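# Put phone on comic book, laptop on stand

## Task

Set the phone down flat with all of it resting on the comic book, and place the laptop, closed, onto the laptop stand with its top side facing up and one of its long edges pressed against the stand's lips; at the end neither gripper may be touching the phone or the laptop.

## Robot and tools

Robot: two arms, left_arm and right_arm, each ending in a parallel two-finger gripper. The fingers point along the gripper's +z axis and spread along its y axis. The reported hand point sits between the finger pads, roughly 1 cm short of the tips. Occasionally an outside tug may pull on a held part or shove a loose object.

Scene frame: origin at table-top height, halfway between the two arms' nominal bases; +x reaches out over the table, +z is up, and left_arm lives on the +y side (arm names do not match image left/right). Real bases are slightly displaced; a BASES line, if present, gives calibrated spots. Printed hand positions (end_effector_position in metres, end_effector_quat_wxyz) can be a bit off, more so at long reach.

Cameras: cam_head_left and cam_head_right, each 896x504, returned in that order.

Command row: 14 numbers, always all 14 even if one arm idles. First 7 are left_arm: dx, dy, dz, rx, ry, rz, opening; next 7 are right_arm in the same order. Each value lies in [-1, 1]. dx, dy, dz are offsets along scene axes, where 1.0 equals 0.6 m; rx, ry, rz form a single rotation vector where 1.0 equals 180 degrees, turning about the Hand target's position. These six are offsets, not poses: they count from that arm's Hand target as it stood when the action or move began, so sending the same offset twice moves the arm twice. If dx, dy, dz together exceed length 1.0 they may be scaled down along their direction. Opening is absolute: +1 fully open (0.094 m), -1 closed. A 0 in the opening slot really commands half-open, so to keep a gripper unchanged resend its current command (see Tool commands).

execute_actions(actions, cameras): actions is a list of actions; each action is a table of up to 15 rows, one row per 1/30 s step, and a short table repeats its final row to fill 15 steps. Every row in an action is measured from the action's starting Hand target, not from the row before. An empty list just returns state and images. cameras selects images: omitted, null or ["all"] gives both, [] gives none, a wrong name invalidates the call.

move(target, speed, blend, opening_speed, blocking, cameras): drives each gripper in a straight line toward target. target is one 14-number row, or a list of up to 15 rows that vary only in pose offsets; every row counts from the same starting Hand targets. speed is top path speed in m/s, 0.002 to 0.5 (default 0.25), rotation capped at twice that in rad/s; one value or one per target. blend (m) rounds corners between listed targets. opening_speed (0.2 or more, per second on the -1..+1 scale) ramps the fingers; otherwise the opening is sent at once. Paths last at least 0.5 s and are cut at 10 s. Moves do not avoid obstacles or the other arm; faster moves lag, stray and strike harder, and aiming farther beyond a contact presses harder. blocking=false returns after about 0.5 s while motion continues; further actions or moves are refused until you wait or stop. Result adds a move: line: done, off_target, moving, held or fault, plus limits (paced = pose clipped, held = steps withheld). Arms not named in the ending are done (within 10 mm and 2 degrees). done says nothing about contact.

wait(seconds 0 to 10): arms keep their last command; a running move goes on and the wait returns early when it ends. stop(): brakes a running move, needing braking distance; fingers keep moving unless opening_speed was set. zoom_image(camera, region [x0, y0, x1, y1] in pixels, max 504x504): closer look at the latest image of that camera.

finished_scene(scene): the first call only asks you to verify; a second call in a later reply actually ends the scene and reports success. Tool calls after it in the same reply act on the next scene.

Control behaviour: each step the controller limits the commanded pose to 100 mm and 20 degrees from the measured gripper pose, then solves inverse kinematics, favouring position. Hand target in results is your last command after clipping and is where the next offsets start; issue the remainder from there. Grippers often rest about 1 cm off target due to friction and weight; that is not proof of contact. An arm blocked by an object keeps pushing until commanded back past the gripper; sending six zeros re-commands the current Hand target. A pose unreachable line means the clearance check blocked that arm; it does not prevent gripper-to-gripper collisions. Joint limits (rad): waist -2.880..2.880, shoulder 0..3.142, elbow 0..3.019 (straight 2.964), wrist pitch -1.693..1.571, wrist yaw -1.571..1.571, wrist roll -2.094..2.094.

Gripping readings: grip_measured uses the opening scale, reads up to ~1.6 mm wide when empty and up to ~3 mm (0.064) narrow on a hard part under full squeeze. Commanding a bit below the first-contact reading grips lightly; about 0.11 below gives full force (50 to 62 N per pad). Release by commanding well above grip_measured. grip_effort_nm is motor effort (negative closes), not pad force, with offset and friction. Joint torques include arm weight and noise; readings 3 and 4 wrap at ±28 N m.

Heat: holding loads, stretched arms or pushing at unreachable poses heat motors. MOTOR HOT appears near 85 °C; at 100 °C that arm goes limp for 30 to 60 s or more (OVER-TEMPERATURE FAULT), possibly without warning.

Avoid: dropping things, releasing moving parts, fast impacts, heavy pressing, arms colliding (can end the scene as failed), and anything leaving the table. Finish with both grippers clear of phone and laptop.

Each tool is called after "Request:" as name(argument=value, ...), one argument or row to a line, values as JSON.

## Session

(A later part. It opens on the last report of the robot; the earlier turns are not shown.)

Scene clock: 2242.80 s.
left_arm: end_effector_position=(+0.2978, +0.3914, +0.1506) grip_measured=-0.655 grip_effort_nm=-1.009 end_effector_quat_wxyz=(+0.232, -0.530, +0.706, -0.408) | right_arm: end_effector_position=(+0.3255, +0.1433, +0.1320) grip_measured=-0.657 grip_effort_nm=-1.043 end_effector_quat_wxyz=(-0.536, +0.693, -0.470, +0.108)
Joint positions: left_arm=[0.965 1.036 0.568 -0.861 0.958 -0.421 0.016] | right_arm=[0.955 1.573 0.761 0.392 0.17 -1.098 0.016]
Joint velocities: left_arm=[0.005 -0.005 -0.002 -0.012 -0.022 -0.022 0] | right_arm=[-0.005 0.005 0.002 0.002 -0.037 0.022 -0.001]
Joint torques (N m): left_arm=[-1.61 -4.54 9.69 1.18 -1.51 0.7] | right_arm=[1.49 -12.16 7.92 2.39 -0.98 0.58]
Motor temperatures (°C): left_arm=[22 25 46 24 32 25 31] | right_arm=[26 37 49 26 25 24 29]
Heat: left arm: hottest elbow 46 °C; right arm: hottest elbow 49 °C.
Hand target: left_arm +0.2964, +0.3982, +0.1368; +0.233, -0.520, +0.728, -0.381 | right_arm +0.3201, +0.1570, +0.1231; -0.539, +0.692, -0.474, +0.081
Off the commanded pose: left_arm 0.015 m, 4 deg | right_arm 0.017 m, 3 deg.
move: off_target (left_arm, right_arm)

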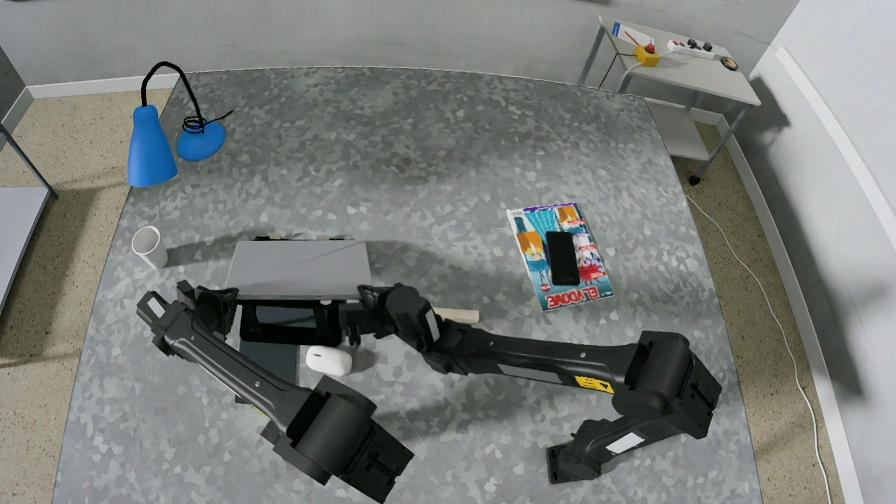

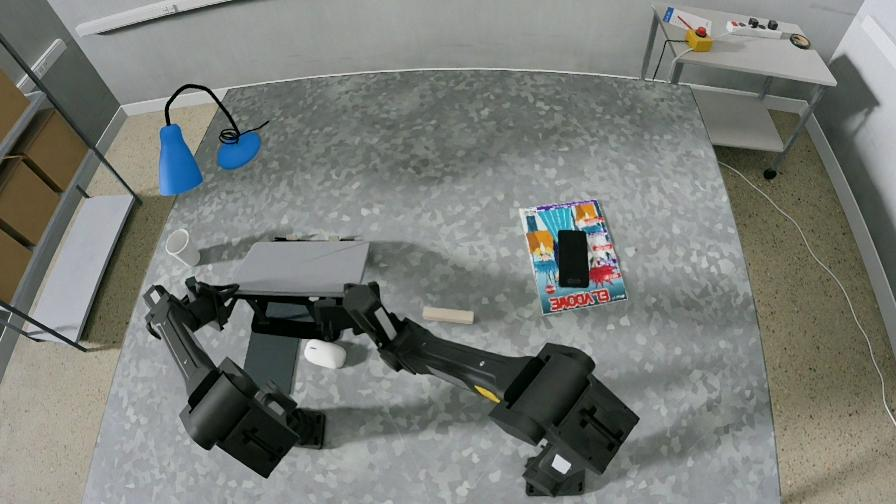

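Request:
move(
  target=[0.008,-0.008,0.03,0,0,0,-0.85, 0.014,-0.016,0.024,0,0,0,-0.85],
  speed=0.03,
)

Request:
zoom_image(
  camera="cam_head_left",
  region=[200, 190, 400, 330],
)

Request:
zoom_image(
  camera="cam_head_left",
  region=[235, 220, 365, 260],
)

Scene clock: 2258.93 s.
left_arm: end_effector_position=(+0.2985, +0.3893, +0.1509) grip_measured=-0.655 grip_effort_nm=-1.004 end_effector_quat_wxyz=(+0.227, -0.535, +0.706, -0.404) | right_arm: end_effector_position=(+0.3286, +0.1412, +0.1309) grip_measured=-0.657 grip_effort_nm=-1.043 end_effector_quat_wxyz=(-0.535, +0.696, -0.469, +0.098)
Joint positions: left_arm=[0.953 1.026 0.568 -0.861 0.942 -0.444 0.016] | right_arm=[0.939 1.574 0.761 0.389 0.134 -1.099 0.016]
Joint velocities: left_arm=[0.005 0.005 0.007 -0.012 -0.007 0.081 -0.001] | right_arm=[-0.005 -0.005 -0.007 0.007 -0.022 -0.037 0]
Joint torques (N m): left_arm=[-2.26 -5.48 11.97 0.24 -1.13 0.42] | right_arm=[0.62 -15.21 8.2 0.94 -0.71 0.48]
Motor temperatures (°C): left_arm=[22 25 45 24 33 25 31] | right_arm=[26 37 48 25 25 24 29]
Heat: left arm: hottest elbow 45 °C; right arm: hottest elbow 48 °C.
Hand target: left_arm +0.3011, +0.3935, +0.1548; +0.233, -0.520, +0.728, -0.381 | right_arm +0.3285, +0.1474, +0.1374; -0.539, +0.692, -0.474, +0.081
Off the commanded pose: left_arm 0.006 m, 4 deg | right_arm 0.009 m, 2 deg.
move: off_target (left_arm)

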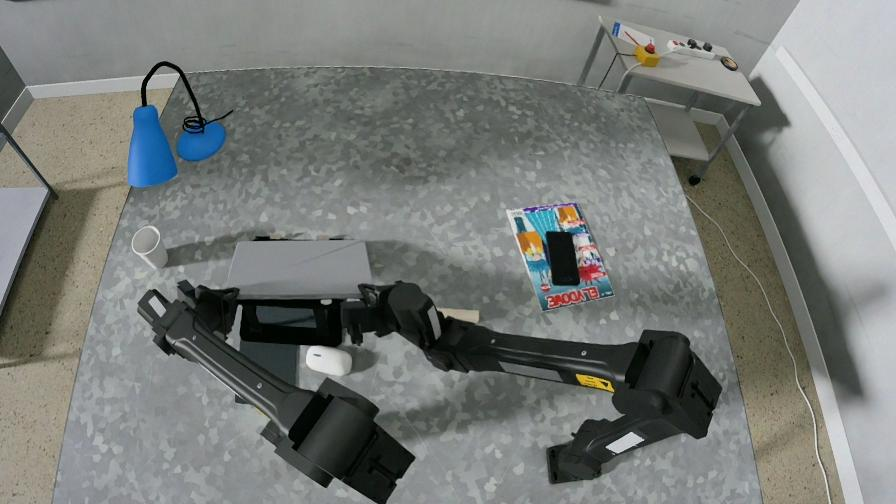

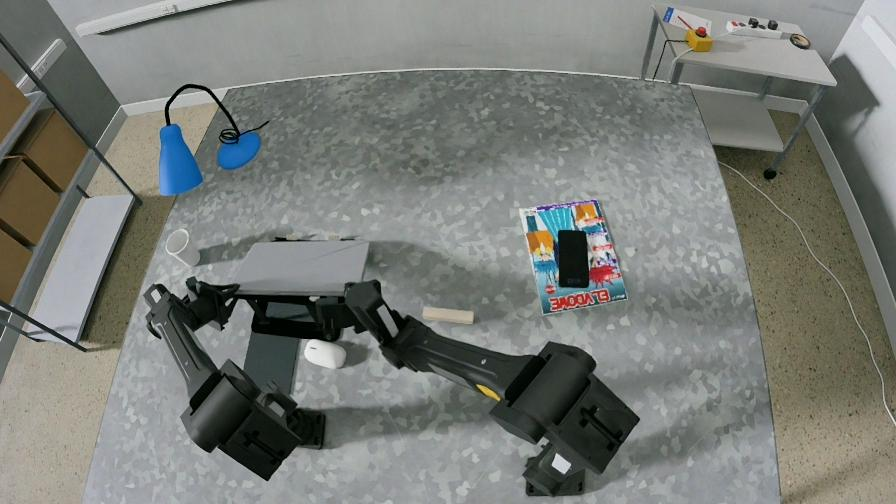

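Scaled by 2.520.

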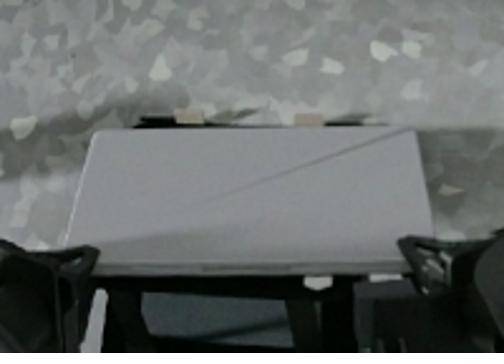

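Scaled by 3.877.

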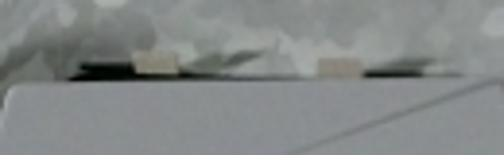

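Request:
move(
  target=[0,0,0,0,0,0,-0.85, 0,0,0,0,0,0,-0.45],
  speed=0.03,
  opening_speed=0.2,
)

Request:
zoom_image(
  camera="cam_head_left",
  region=[200, 190, 400, 330],
)

Scene clock: 2262.93 s.
left_arm: end_effector_position=(+0.2989, +0.3884, +0.1507) grip_measured=-0.655 grip_effort_nm=-1.004 end_effector_quat_wxyz=(+0.226, -0.535, +0.707, -0.404) | right_arm: end_effector_position=(+0.3262, +0.1424, +0.1290) grip_measured=-0.452 grip_effort_nm=0.056 end_effector_quat_wxyz=(-0.534, +0.695, -0.473, +0.084)
Joint positions: left_arm=[0.949 1.026 0.568 -0.861 0.94 -0.446 0.016] | right_arm=[0.937 1.574 0.761 0.382 0.115 -1.077 0.026]
Joint velocities: left_arm=[-0.005 -0.005 -0.002 -0.002 -0.007 -0.007 -0.001] | right_arm=[-0.005 0.005 -0.012 -0.027 0.095 0.022 0.002]
Joint torques (N m): left_arm=[-2.32 -6.24 11.99 0.27 -1.06 0.48] | right_arm=[0.62 -15.21 8.18 1.2 -0.06 0.27]
Motor temperatures (°C): left_arm=[22 25 45 24 33 25 31] | right_arm=[26 37 48 25 25 24 29]
Heat: left arm: hottest elbow 45 °C; right arm: hottest elbow 48 °C.
Hand target: left_arm +0.3011, +0.3935, +0.1548; +0.233, -0.520, +0.728, -0.381 | right_arm +0.3284, +0.1474, +0.1373; -0.539, +0.692, -0.474, +0.081
Off the commanded pose: left_arm 0.007 m, 4 deg | right_arm 0.010 m, 1 deg.
move: off_target (left_arm)

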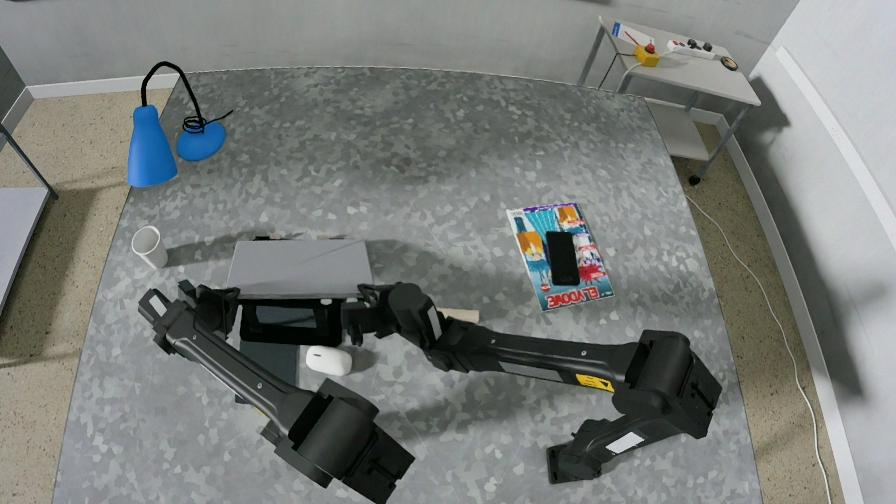

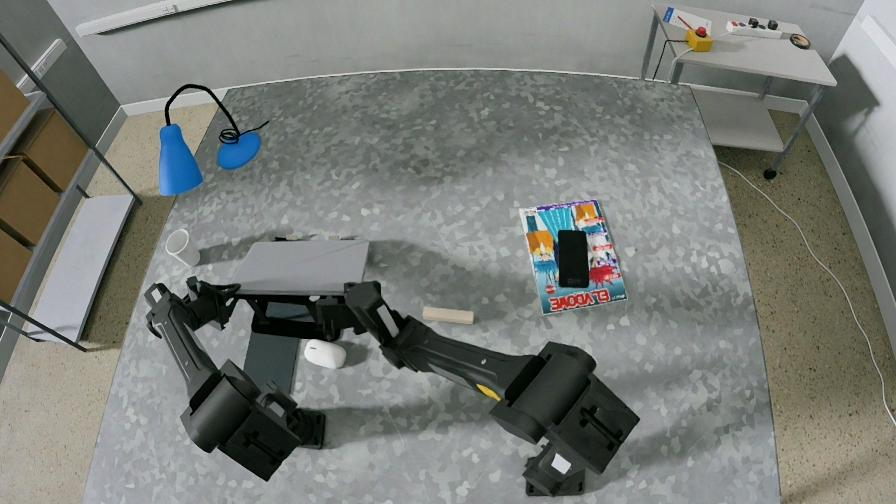

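Scaled by 2.520.

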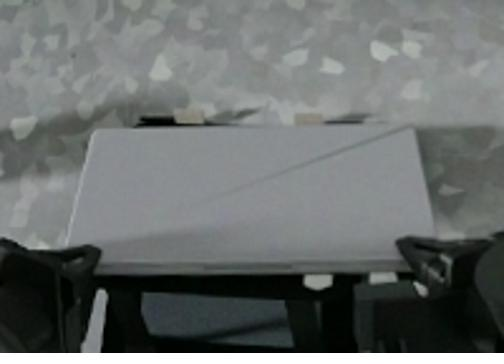

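Request:
move(
  target=[0,0,0,0,0,0,-0.45, 0,0,0,0,0,0,-0.3],
  speed=0.03,
  opening_speed=0.2,
)

Request:
zoom_image(
  camera="cam_head_left",
  region=[200, 190, 400, 330],
)

Request:
zoom_image(
  camera="cam_head_left",
  region=[235, 220, 365, 260],
)

Scene clock: 2267.30 s.
left_arm: end_effector_position=(+0.3005, +0.3886, +0.1536) grip_measured=-0.454 grip_effort_nm=0.198 end_effector_quat_wxyz=(+0.234, -0.521, +0.720, -0.394) | right_arm: end_effector_position=(+0.3262, +0.1424, +0.1290) grip_measured=-0.301 grip_effort_nm=0.066 end_effector_quat_wxyz=(-0.534, +0.695, -0.474, +0.084)
Joint positions: left_arm=[0.939 1.017 0.574 -0.861 0.926 -0.42 0.026] | right_arm=[0.937 1.574 0.761 0.382 0.115 -1.077 0.033]
Joint velocities: left_arm=[-0.005 -0.005 -0.012 0.012 0.007 -0.007 0.001] | right_arm=[-0.005 -0.015 -0.022 -0.007 0.022 -0.022 0]
Joint torques (N m): left_arm=[-1.55 -5.01 11.79 0.1 -0.61 0.25] | right_arm=[0.62 -15.27 8.18 1.2 -0.06 0.27]
Motor temperatures (°C): left_arm=[22 25 45 24 33 25 31] | right_arm=[26 37 48 25 25 24 28]
Heat: left arm: hottest elbow 45 °C; right arm: hottest elbow 48 °C.
Hand target: left_arm +0.3011, +0.3936, +0.1548; +0.233, -0.520, +0.728, -0.381 | right_arm +0.3284, +0.1474, +0.1373; -0.539, +0.692, -0.474, +0.081
Off the commanded pose: left_arm 0.005 m, 2 deg | right_arm 0.010 m, 1 deg.
move: done

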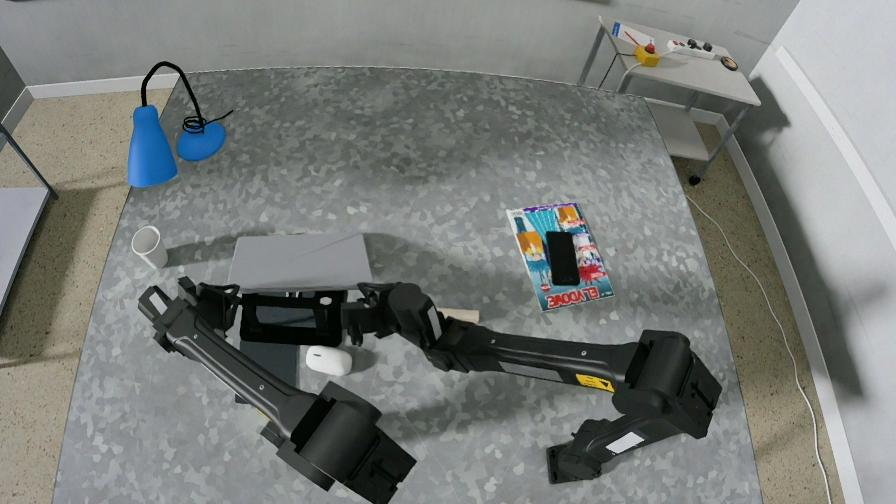

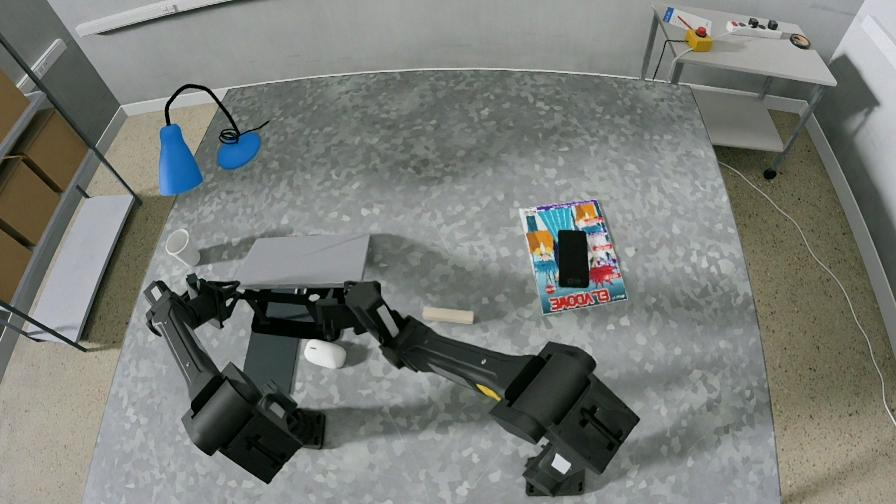

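Scaled by 2.520.

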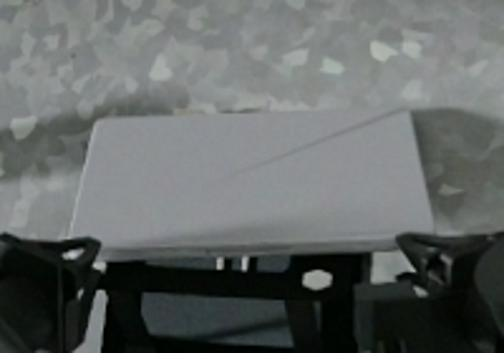

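Scaled by 3.877.

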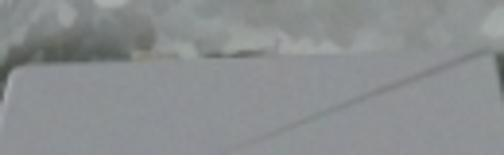

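Request:
move(
  target=[0,0,0,0,0,0,-0.25, 0,0,0,0,0,0,-0.2],
  speed=0.03,
  opening_speed=0.2,
)

Request:
zoom_image(
  camera="cam_head_left",
  region=[200, 190, 400, 330],
)

Request:
zoom_image(
  camera="cam_head_left",
  region=[235, 220, 365, 260],
)

Scene clock: 2297.00 s.
left_arm: end_effector_position=(+0.3021, +0.3896, +0.1578) grip_measured=-0.254 grip_effort_nm=0.212 end_effector_quat_wxyz=(+0.239, -0.518, +0.720, -0.394) | right_arm: end_effector_position=(+0.3262, +0.1424, +0.1290) grip_measured=-0.201 grip_effort_nm=0.066 end_effector_quat_wxyz=(-0.534, +0.695, -0.474, +0.084)
Joint positions: left_arm=[0.938 1.012 0.58 -0.861 0.931 -0.42 0.035] | right_arm=[0.937 1.574 0.761 0.382 0.115 -1.077 0.038]
Joint velocities: left_arm=[-0.005 0.005 0.012 -0.007 -0.051 -0.081 0] | right_arm=[-0.024 -0.005 -0.007 0.007 0.037 -0.095 -0.001]
Joint torques (N m): left_arm=[-1.73 -4.95 11.23 -0.01 -0.79 0.22] | right_arm=[0.73 -15.15 8.2 1.17 -0.05 0.28]
Motor temperatures (°C): left_arm=[22 25 45 24 31 24 30] | right_arm=[26 36 48 25 24 24 27]
Heat: left arm: hottest elbow 45 °C; right arm: hottest elbow 48 °C.
Hand target: left_arm +0.3011, +0.3936, +0.1549; +0.233, -0.520, +0.728, -0.381 | right_arm +0.3284, +0.1474, +0.1373; -0.539, +0.692, -0.474, +0.081
Off the commanded pose: left_arm 0.005 m, 2 deg | right_arm 0.010 m, 1 deg.
move: done

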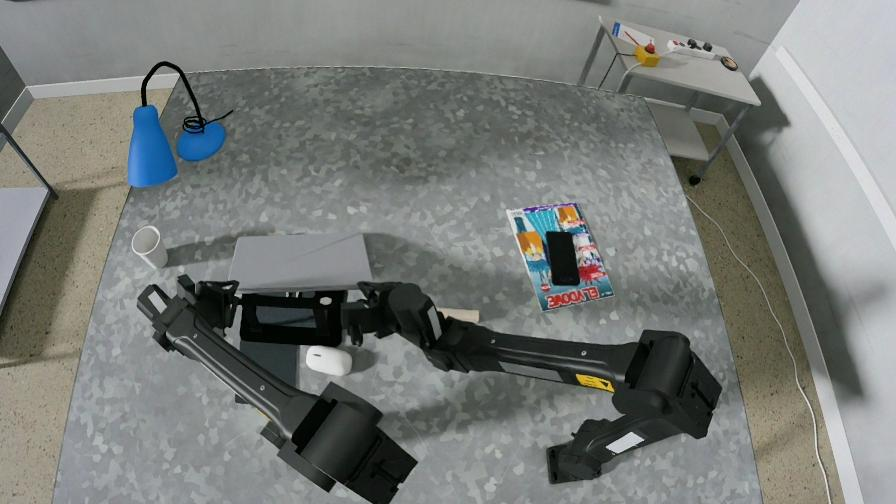

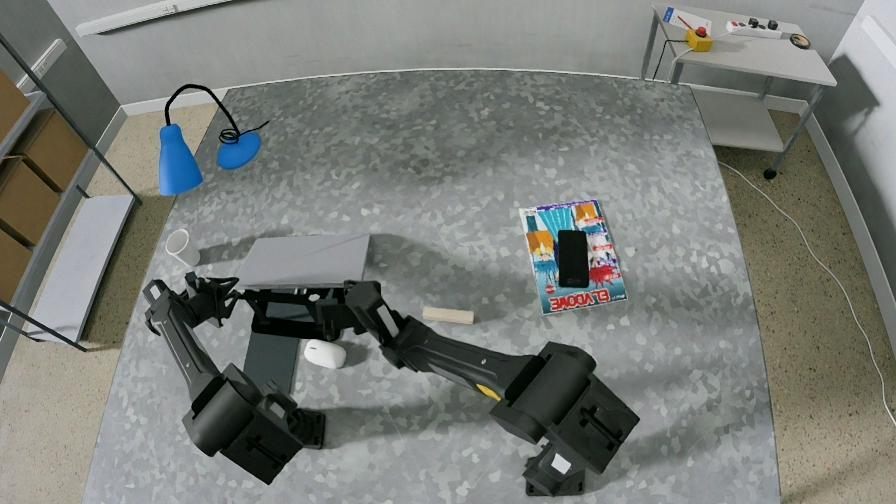

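Scaled by 2.520.

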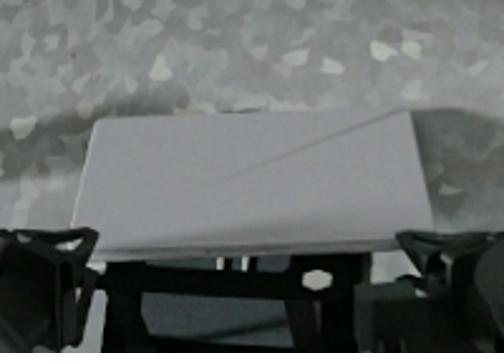

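Scaled by 3.877.

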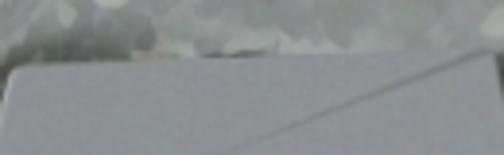

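Request:
move(
  target=[-0.1,0.035,0.075,0,0,0,-0.25, -0.095,-0.105,0.055,0,0,0,-0.2],
  speed=0.05,
)

Request:
zoom_image(
  camera="cam_head_left",
  region=[200, 190, 400, 330],
)

Request:
zoom_image(
  camera="cam_head_left",
  region=[235, 220, 365, 260],
)

Request:
zoom_image(
  camera="cam_head_right",
  region=[220, 220, 380, 330],
)

Scene clock: 2304.00 s.
left_arm: end_effector_position=(+0.2363, +0.3931, +0.1777) grip_measured=-0.252 grip_effort_nm=0.129 end_effector_quat_wxyz=(+0.210, -0.525, +0.724, -0.394) | right_arm: end_effector_position=(+0.2794, +0.0874, +0.1727) grip_measured=-0.201 grip_effort_nm=0.071 end_effector_quat_wxyz=(-0.541, +0.689, -0.474, +0.086)
Joint positions: left_arm=[1.181 1.005 0.651 -1.339 0.921 0.015 0.035] | right_arm=[0.956 1.296 0.609 0.272 0.138 -1.064 0.038]
Joint velocities: left_arm=[-0.005 -0.015 -0.007 -0.012 -0.022 0.037 0] | right_arm=[-0.005 -0.015 -0.012 -0.007 0.037 0.022 0]
Joint torques (N m): left_arm=[-0.09 -4.19 15.53 -0.09 0.47 0.16] | right_arm=[1.49 -12.22 6.74 1.18 0.11 0.28]
Motor temperatures (°C): left_arm=[22 25 45 24 31 24 29] | right_arm=[26 36 47 25 24 24 27]
Heat: left arm: hottest elbow 45 °C; right arm: hottest elbow 47 °C.
Hand target: left_arm +0.2408, +0.4149, +0.1988; +0.231, -0.519, +0.729, -0.381 | right_arm +0.2707, +0.0856, +0.1713; -0.539, +0.692, -0.474, +0.081
Off the commanded pose: left_arm 0.031 m, 3 deg | right_arm 0.009 m, 1 deg.
move: off_target (left_arm)

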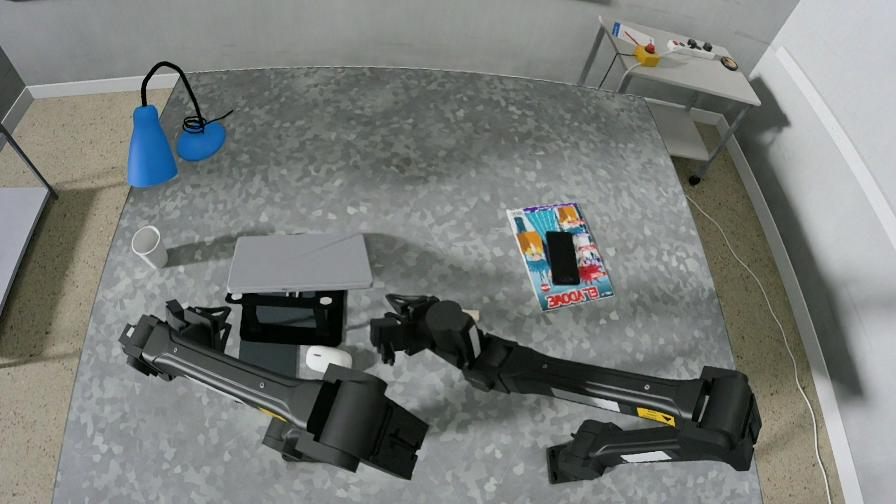

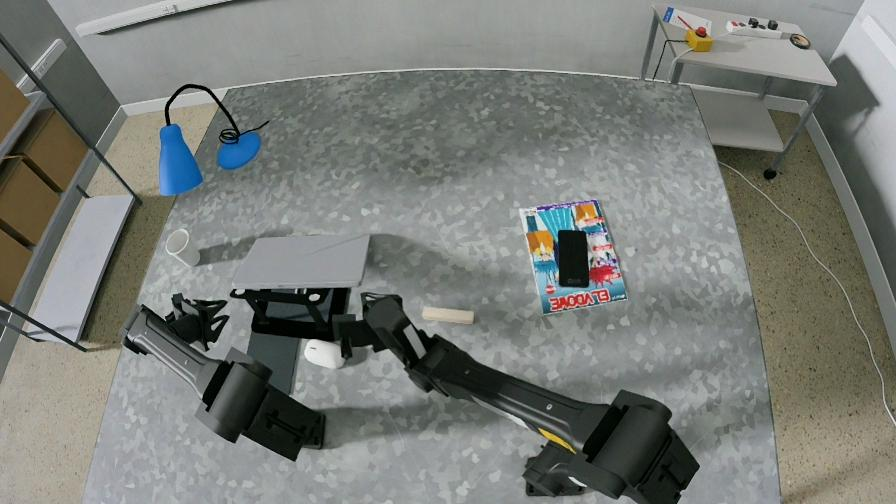

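Scaled by 2.520.

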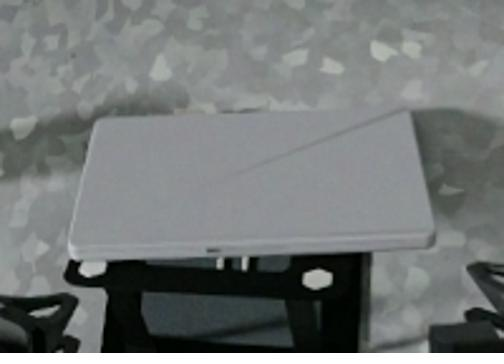

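Scaled by 3.877.

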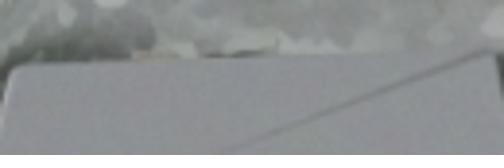

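Scaled by 3.150.

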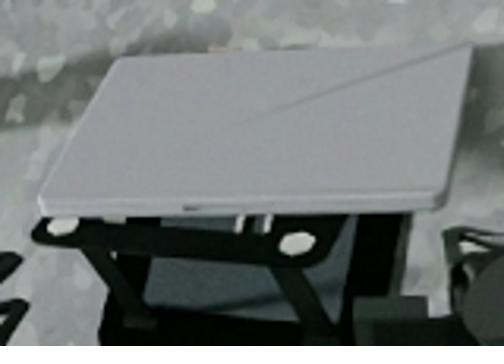

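Request:
move(
  target=[0,0,0,0,0,0,-1, 0,0,0,0,0,0,-1],
  speed=0.05,
  cameras=[],
)

Request:
move(
  target=[0.06,-0.045,-0.02,0,0,0,-1, 0,0,0,0,0,0,-1],
  speed=0.06,
)

Request:
zoom_image(
  camera="cam_head_left",
  region=[200, 220, 330, 330],
)

Request:
zoom_image(
  camera="cam_head_right",
  region=[200, 220, 330, 330],
)

Scene clock: 2328.73 s.
left_arm: end_effector_position=(+0.2362, +0.3931, +0.1777) grip_measured=-0.987 grip_effort_nm=-0.691 end_effector_quat_wxyz=(+0.210, -0.525, +0.724, -0.394) | right_arm: end_effector_position=(+0.2794, +0.0874, +0.1726) grip_measured=-0.992 grip_effort_nm=-0.442 end_effector_quat_wxyz=(-0.541, +0.689, -0.474, +0.086)
Joint positions: left_arm=[1.181 1.005 0.651 -1.339 0.921 0.016 0.001] | right_arm=[0.956 1.296 0.609 0.272 0.138 -1.064 0]
Joint velocities: left_arm=[-0.005 0.005 -0.007 -0.002 0.037 -0.007 -0.001] | right_arm=[0.005 0.005 -0.012 -0.007 -0.066 -0.066 0]
Joint torques (N m): left_arm=[-0.09 -4.89 15.65 -0.17 0.49 0.17] | right_arm=[1.49 -12.16 6.72 1.18 0.11 0.28]
Motor temperatures (°C): left_arm=[22 25 44 24 30 24 29] | right_arm=[26 36 45 25 24 24 27]
Heat: left arm: hottest elbow 44 °C; right arm: hottest elbow 45 °C.
Hand target: left_arm +0.2407, +0.4149, +0.1988; +0.231, -0.519, +0.729, -0.381 | right_arm +0.2707, +0.0856, +0.1713; -0.539, +0.692, -0.474, +0.081
Off the commanded pose: left_arm 0.031 m, 3 deg | right_arm 0.009 m, 1 deg.
move: off_target (left_arm)
No camera images: "cameras" was empty.

Scene clock: 2330.43 s.
left_arm: end_effector_position=(+0.2753, +0.3923, +0.1876) grip_measured=-0.987 grip_effort_nm=-0.691 end_effector_quat_wxyz=(+0.229, -0.525, +0.724, -0.383) | right_arm: end_effector_position=(+0.2794, +0.0874, +0.1726) grip_measured=-0.992 grip_effort_nm=-0.442 end_effector_quat_wxyz=(-0.541, +0.689, -0.474, +0.086)
Joint positions: left_arm=[1.025 0.958 0.651 -1.115 0.918 -0.275 0.001] | right_arm=[0.956 1.296 0.609 0.272 0.138 -1.064 0]
Joint velocities: left_arm=[-0.005 -0.015 -0.017 0.002 0.066 -0.007 -0.001] | right_arm=[-0.005 -0.005 -0.012 0.002 -0.051 0.007 -0.001]
Joint torques (N m): left_arm=[-2.08 -6.53 9.29 1.11 0.34 0.01] | right_arm=[1.49 -12.28 6.74 1.2 0.11 0.27]
Motor temperatures (°C): left_arm=[22 25 44 24 30 24 29] | right_arm=[26 36 45 25 24 24 27]
Heat: left arm: hottest elbow 44 °C; right arm: hottest elbow 45 °C.
Hand target: left_arm +0.2770, +0.3880, +0.1875; +0.233, -0.520, +0.729, -0.381 | right_arm +0.2707, +0.0856, +0.1713; -0.539, +0.692, -0.474, +0.081
Off the commanded pose: left_arm 0.005 m, 1 deg | right_arm 0.009 m, 1 deg.
move: done

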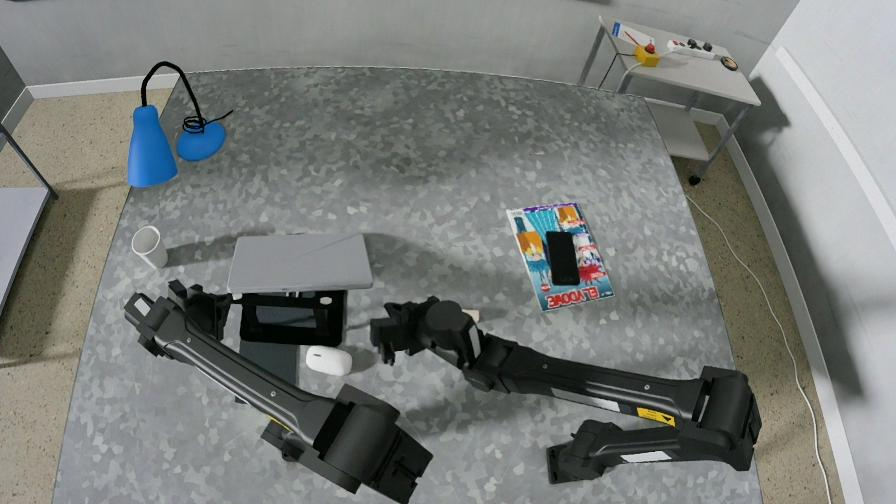

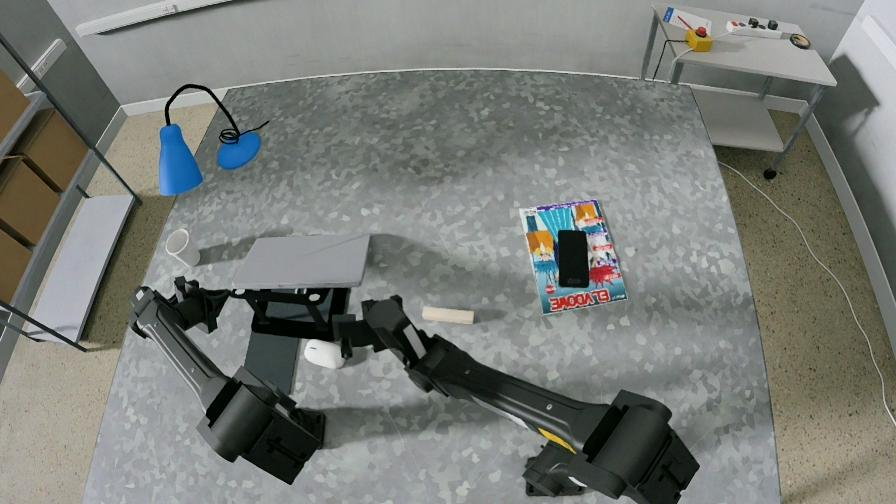

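Scaled by 3.877.

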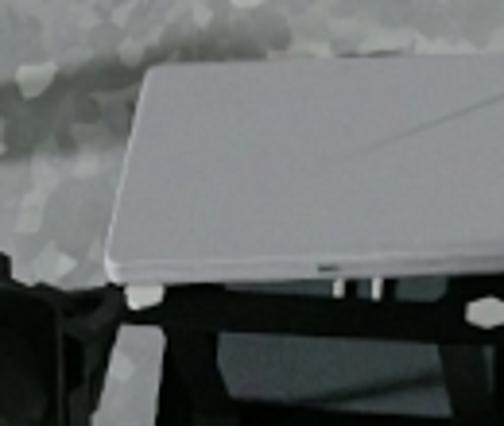

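Scaled by 3.877.

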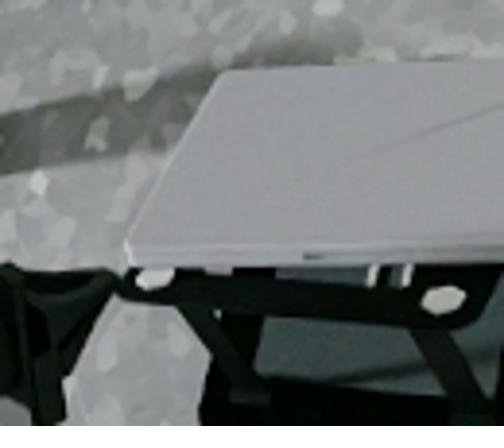

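Request:
move(
  target=[0.026,-0.005,-0.04,0,0,0,-1, 0,0,0,0,0,0,-1],
  speed=0.04,
)

Request:
zoom_image(
  camera="cam_head_left",
  region=[200, 220, 330, 330],
)

Request:
zoom_image(
  camera="cam_head_right",
  region=[200, 220, 330, 330],
)

Scene clock: 2337.67 s.
left_arm: end_effector_position=(+0.2905, +0.3885, +0.1705) grip_measured=-0.987 grip_effort_nm=-0.691 end_effector_quat_wxyz=(+0.240, -0.520, +0.727, -0.378) | right_arm: end_effector_position=(+0.2794, +0.0874, +0.1726) grip_measured=-0.992 grip_effort_nm=-0.447 end_effector_quat_wxyz=(-0.541, +0.689, -0.474, +0.086)
Joint positions: left_arm=[0.961 0.961 0.6 -0.953 0.904 -0.377 0.001] | right_arm=[0.956 1.296 0.609 0.272 0.138 -1.064 0]
Joint velocities: left_arm=[-0.005 -0.005 0.007 0.007 -0.037 0.007 0] | right_arm=[-0.005 -0.015 0.002 -0.017 -0.007 -0.007 0]
Joint torques (N m): left_arm=[-2.26 -4.72 9.22 1.17 0.32 -0.02] | right_arm=[1.44 -12.16 6.72 1.2 0.11 0.26]
Motor temperatures (°C): left_arm=[22 25 44 24 30 24 29] | right_arm=[26 36 44 25 24 24 27]
Heat: left arm: hottest elbow 44 °C; right arm: hottest elbow 44 °C.
Hand target: left_arm +0.2927, +0.3849, +0.1639; +0.233, -0.520, +0.728, -0.381 | right_arm +0.2707, +0.0856, +0.1713; -0.539, +0.692, -0.474, +0.081
Off the commanded pose: left_arm 0.008 m, 1 deg | right_arm 0.009 m, 1 deg.
move: done

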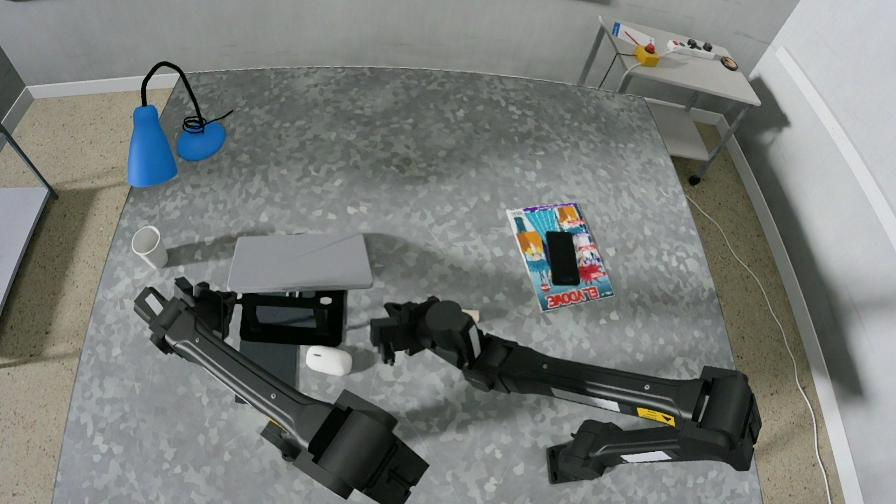

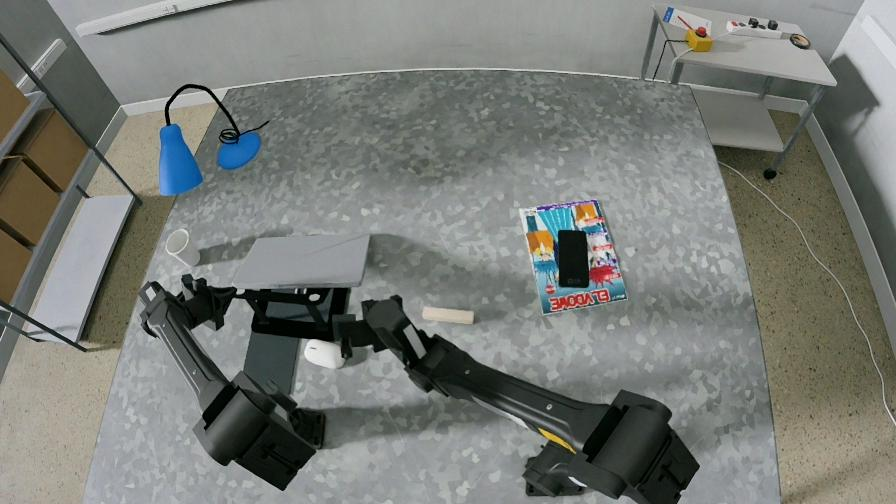

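Scaled by 3.877.

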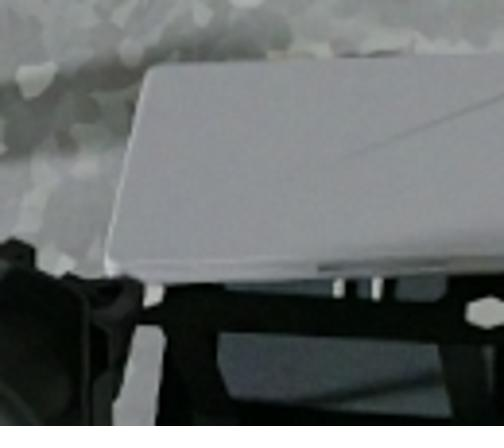

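Scaled by 3.877.

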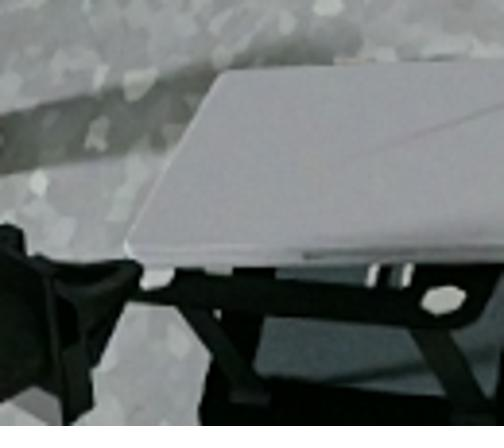

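Request:
move(
  target=[
    [0.012,0,-0.022,0,0,0,-1, 0,0,0,0,0,0,-1],
    [0.05,0,-0.05,0,0,0,-1, 0,0,0,0,0,0,-1],
  ],
  speed=0.03,
)

Request:
zoom_image(
  camera="cam_head_left",
  region=[200, 220, 380, 330],
)

Request:
zoom_image(
  camera="cam_head_right",
  region=[200, 220, 380, 330],
)

Scene clock: 2344.03 s.
left_arm: end_effector_position=(+0.3195, +0.3948, +0.1453) grip_measured=-0.987 grip_effort_nm=-0.686 end_effector_quat_wxyz=(+0.249, -0.523, +0.724, -0.374) | right_arm: end_effector_position=(+0.2794, +0.0874, +0.1726) grip_measured=-0.992 grip_effort_nm=-0.447 end_effector_quat_wxyz=(-0.541, +0.689, -0.474, +0.086)
Joint positions: left_arm=[0.878 1.038 0.562 -0.711 0.872 -0.525 0.001] | right_arm=[0.956 1.296 0.609 0.272 0.138 -1.064 0]
Joint velocities: left_arm=[-0.005 -0.005 -0.002 -0.002 -0.007 0.051 -0.001] | right_arm=[-0.015 -0.005 0.007 -0.007 -0.051 -0.051 0]
Joint torques (N m): left_arm=[-4.31 -4.66 8.5 1.46 0.41 -0.03] | right_arm=[1.38 -12.22 6.74 1.2 0.11 0.28]
Motor temperatures (°C): left_arm=[22 25 44 24 30 24 29] | right_arm=[26 35 44 25 24 24 27]
Heat: left arm: hottest elbow 44 °C; right arm: hottest elbow 44 °C.
Hand target: left_arm +0.3229, +0.3846, +0.1343; +0.234, -0.520, +0.728, -0.381 | right_arm +0.2707, +0.0856, +0.1713; -0.539, +0.692, -0.474, +0.081
Off the commanded pose: left_arm 0.015 m, 2 deg | right_arm 0.009 m, 1 deg.
move: off_target (left_arm)

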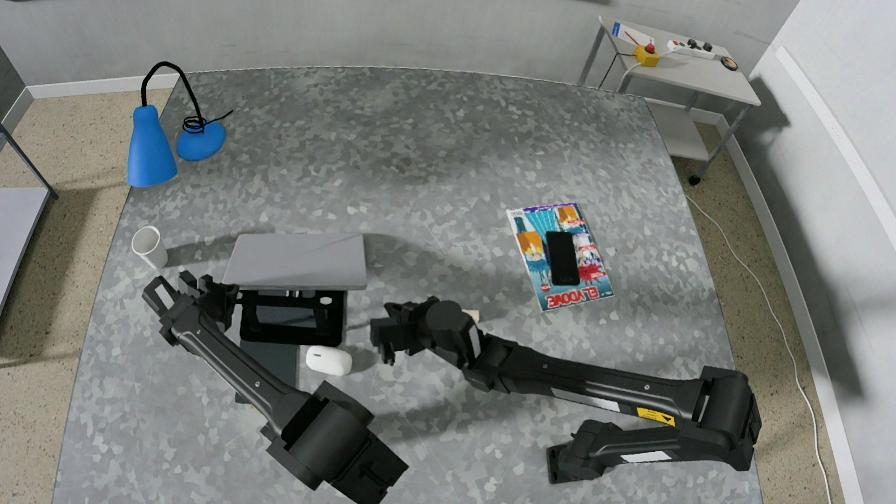

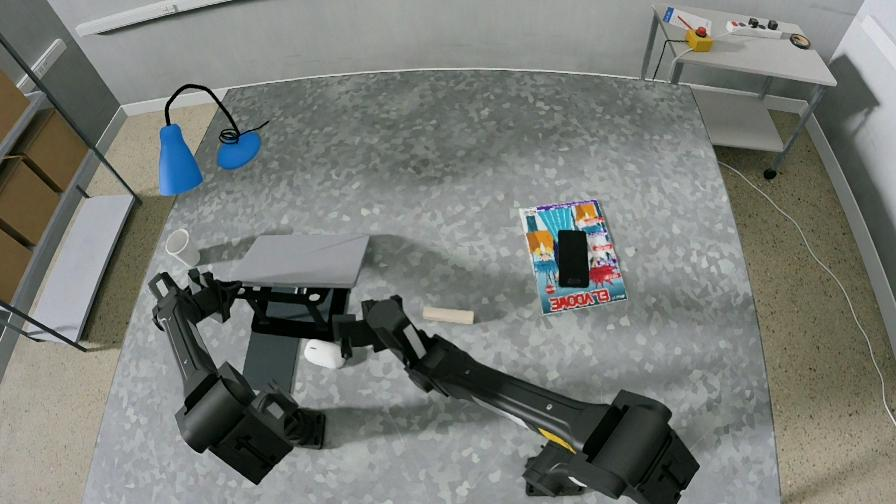

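Scaled by 2.800.

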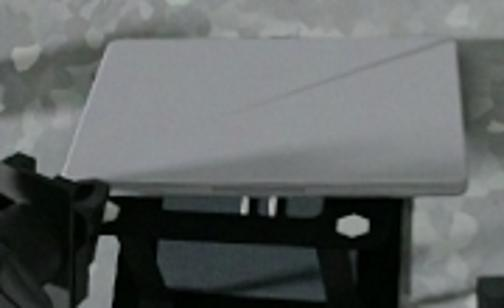

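Scaled by 2.800.

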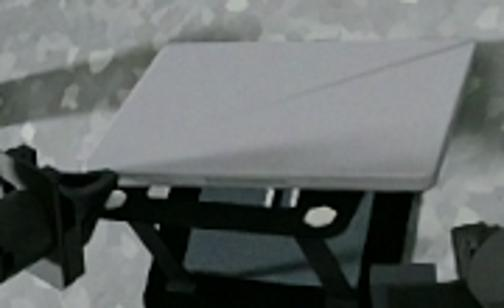

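Request:
zoom_image(
  camera="cam_head_left",
  region=[235, 220, 365, 260],
)

Request:
zoom_image(
  camera="cam_head_right",
  region=[245, 220, 375, 260],
)

Scaled by 3.877.

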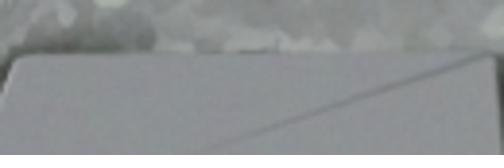

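Scaled by 3.877.

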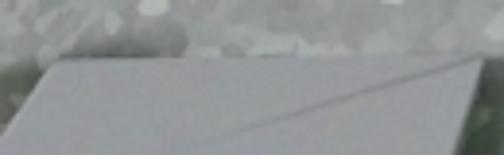

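Request:
move(
  target=[0,0.015,0.012,0,0,0,-1, 0.045,0.107,-0.018,0,0,0,-1],
  speed=0.06,
)

Request:
zoom_image(
  camera="cam_head_left",
  region=[220, 220, 400, 330],
)

Request:
zoom_image(
  camera="cam_head_right",
  region=[220, 220, 400, 330],
)

Scene clock: 2357.33 s.
left_arm: end_effector_position=(+0.3194, +0.3938, +0.1438) grip_measured=-0.987 grip_effort_nm=-0.691 end_effector_quat_wxyz=(+0.246, -0.521, +0.726, -0.376) | right_arm: end_effector_position=(+0.2896, +0.1241, +0.1401) grip_measured=-0.992 grip_effort_nm=-0.447 end_effector_quat_wxyz=(-0.516, +0.704, -0.481, +0.086)
Joint positions: left_arm=[0.878 1.044 0.562 -0.715 0.876 -0.515 0.001] | right_arm=[0.989 1.453 0.695 0.282 0.167 -1.051 0]
Joint velocities: left_arm=[-0.005 -0.015 -0.002 -0.002 -0.051 0.007 0] | right_arm=[0.005 -0.005 0.002 0.007 0.007 0.007 -0.001]
Joint torques (N m): left_arm=[-1.67 -4.25 11.37 0.16 0.53 0.19] | right_arm=[1.38 -11.34 11.33 2.13 0.12 0.28]
Motor temperatures (°C): left_arm=[22 25 43 24 30 24 29] | right_arm=[26 35 44 25 24 24 27]
Heat: left arm: hottest elbow 43 °C; right arm: hottest elbow 44 °C.
Hand target: left_arm +0.3229, +0.3935, +0.1414; +0.234, -0.520, +0.728, -0.381 | right_arm +0.2986, +0.1494, +0.1600; -0.539, +0.692, -0.474, +0.081
Off the commanded pose: left_arm 0.004 m, 2 deg | right_arm 0.034 m, 3 deg.
move: off_target (right_arm)

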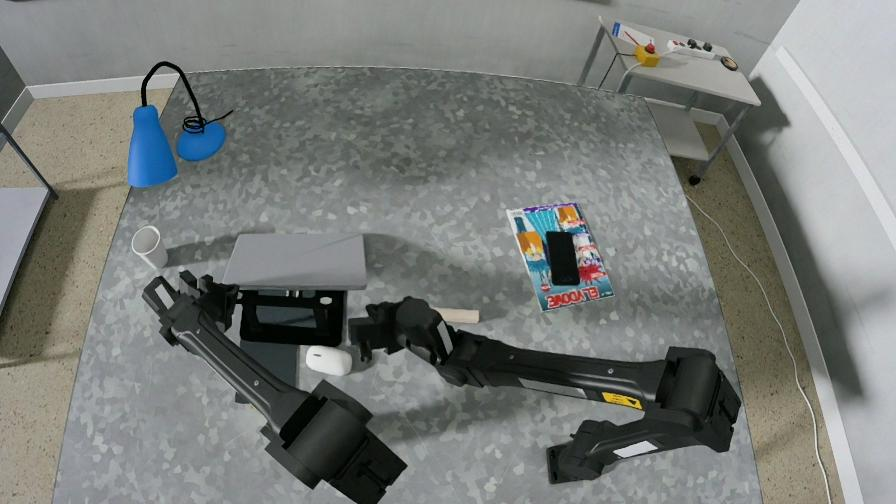

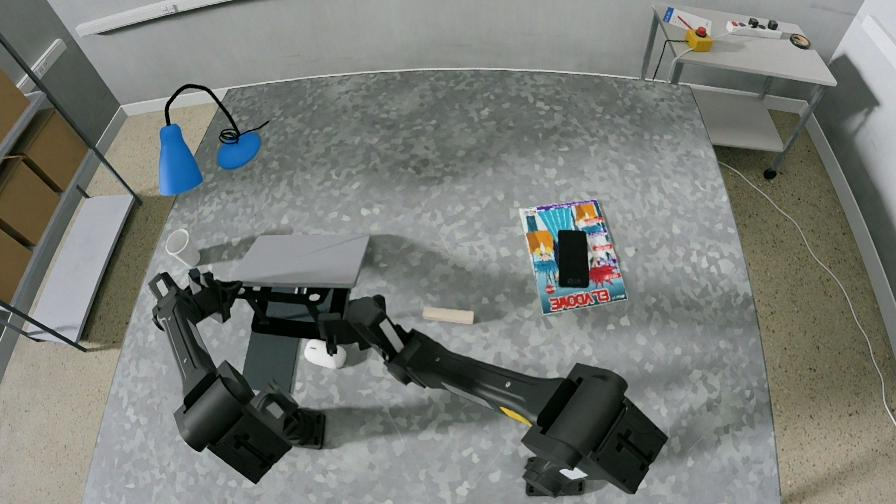

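Scaled by 2.800.

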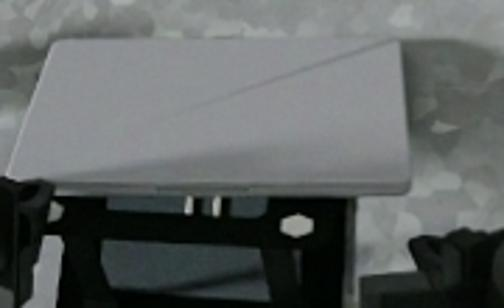

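Scaled by 2.800.

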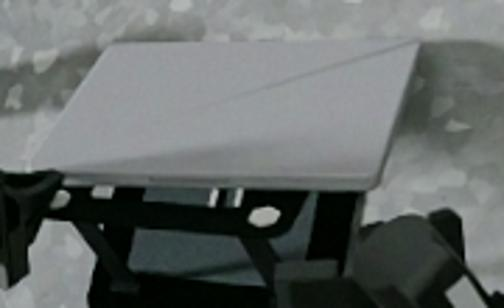

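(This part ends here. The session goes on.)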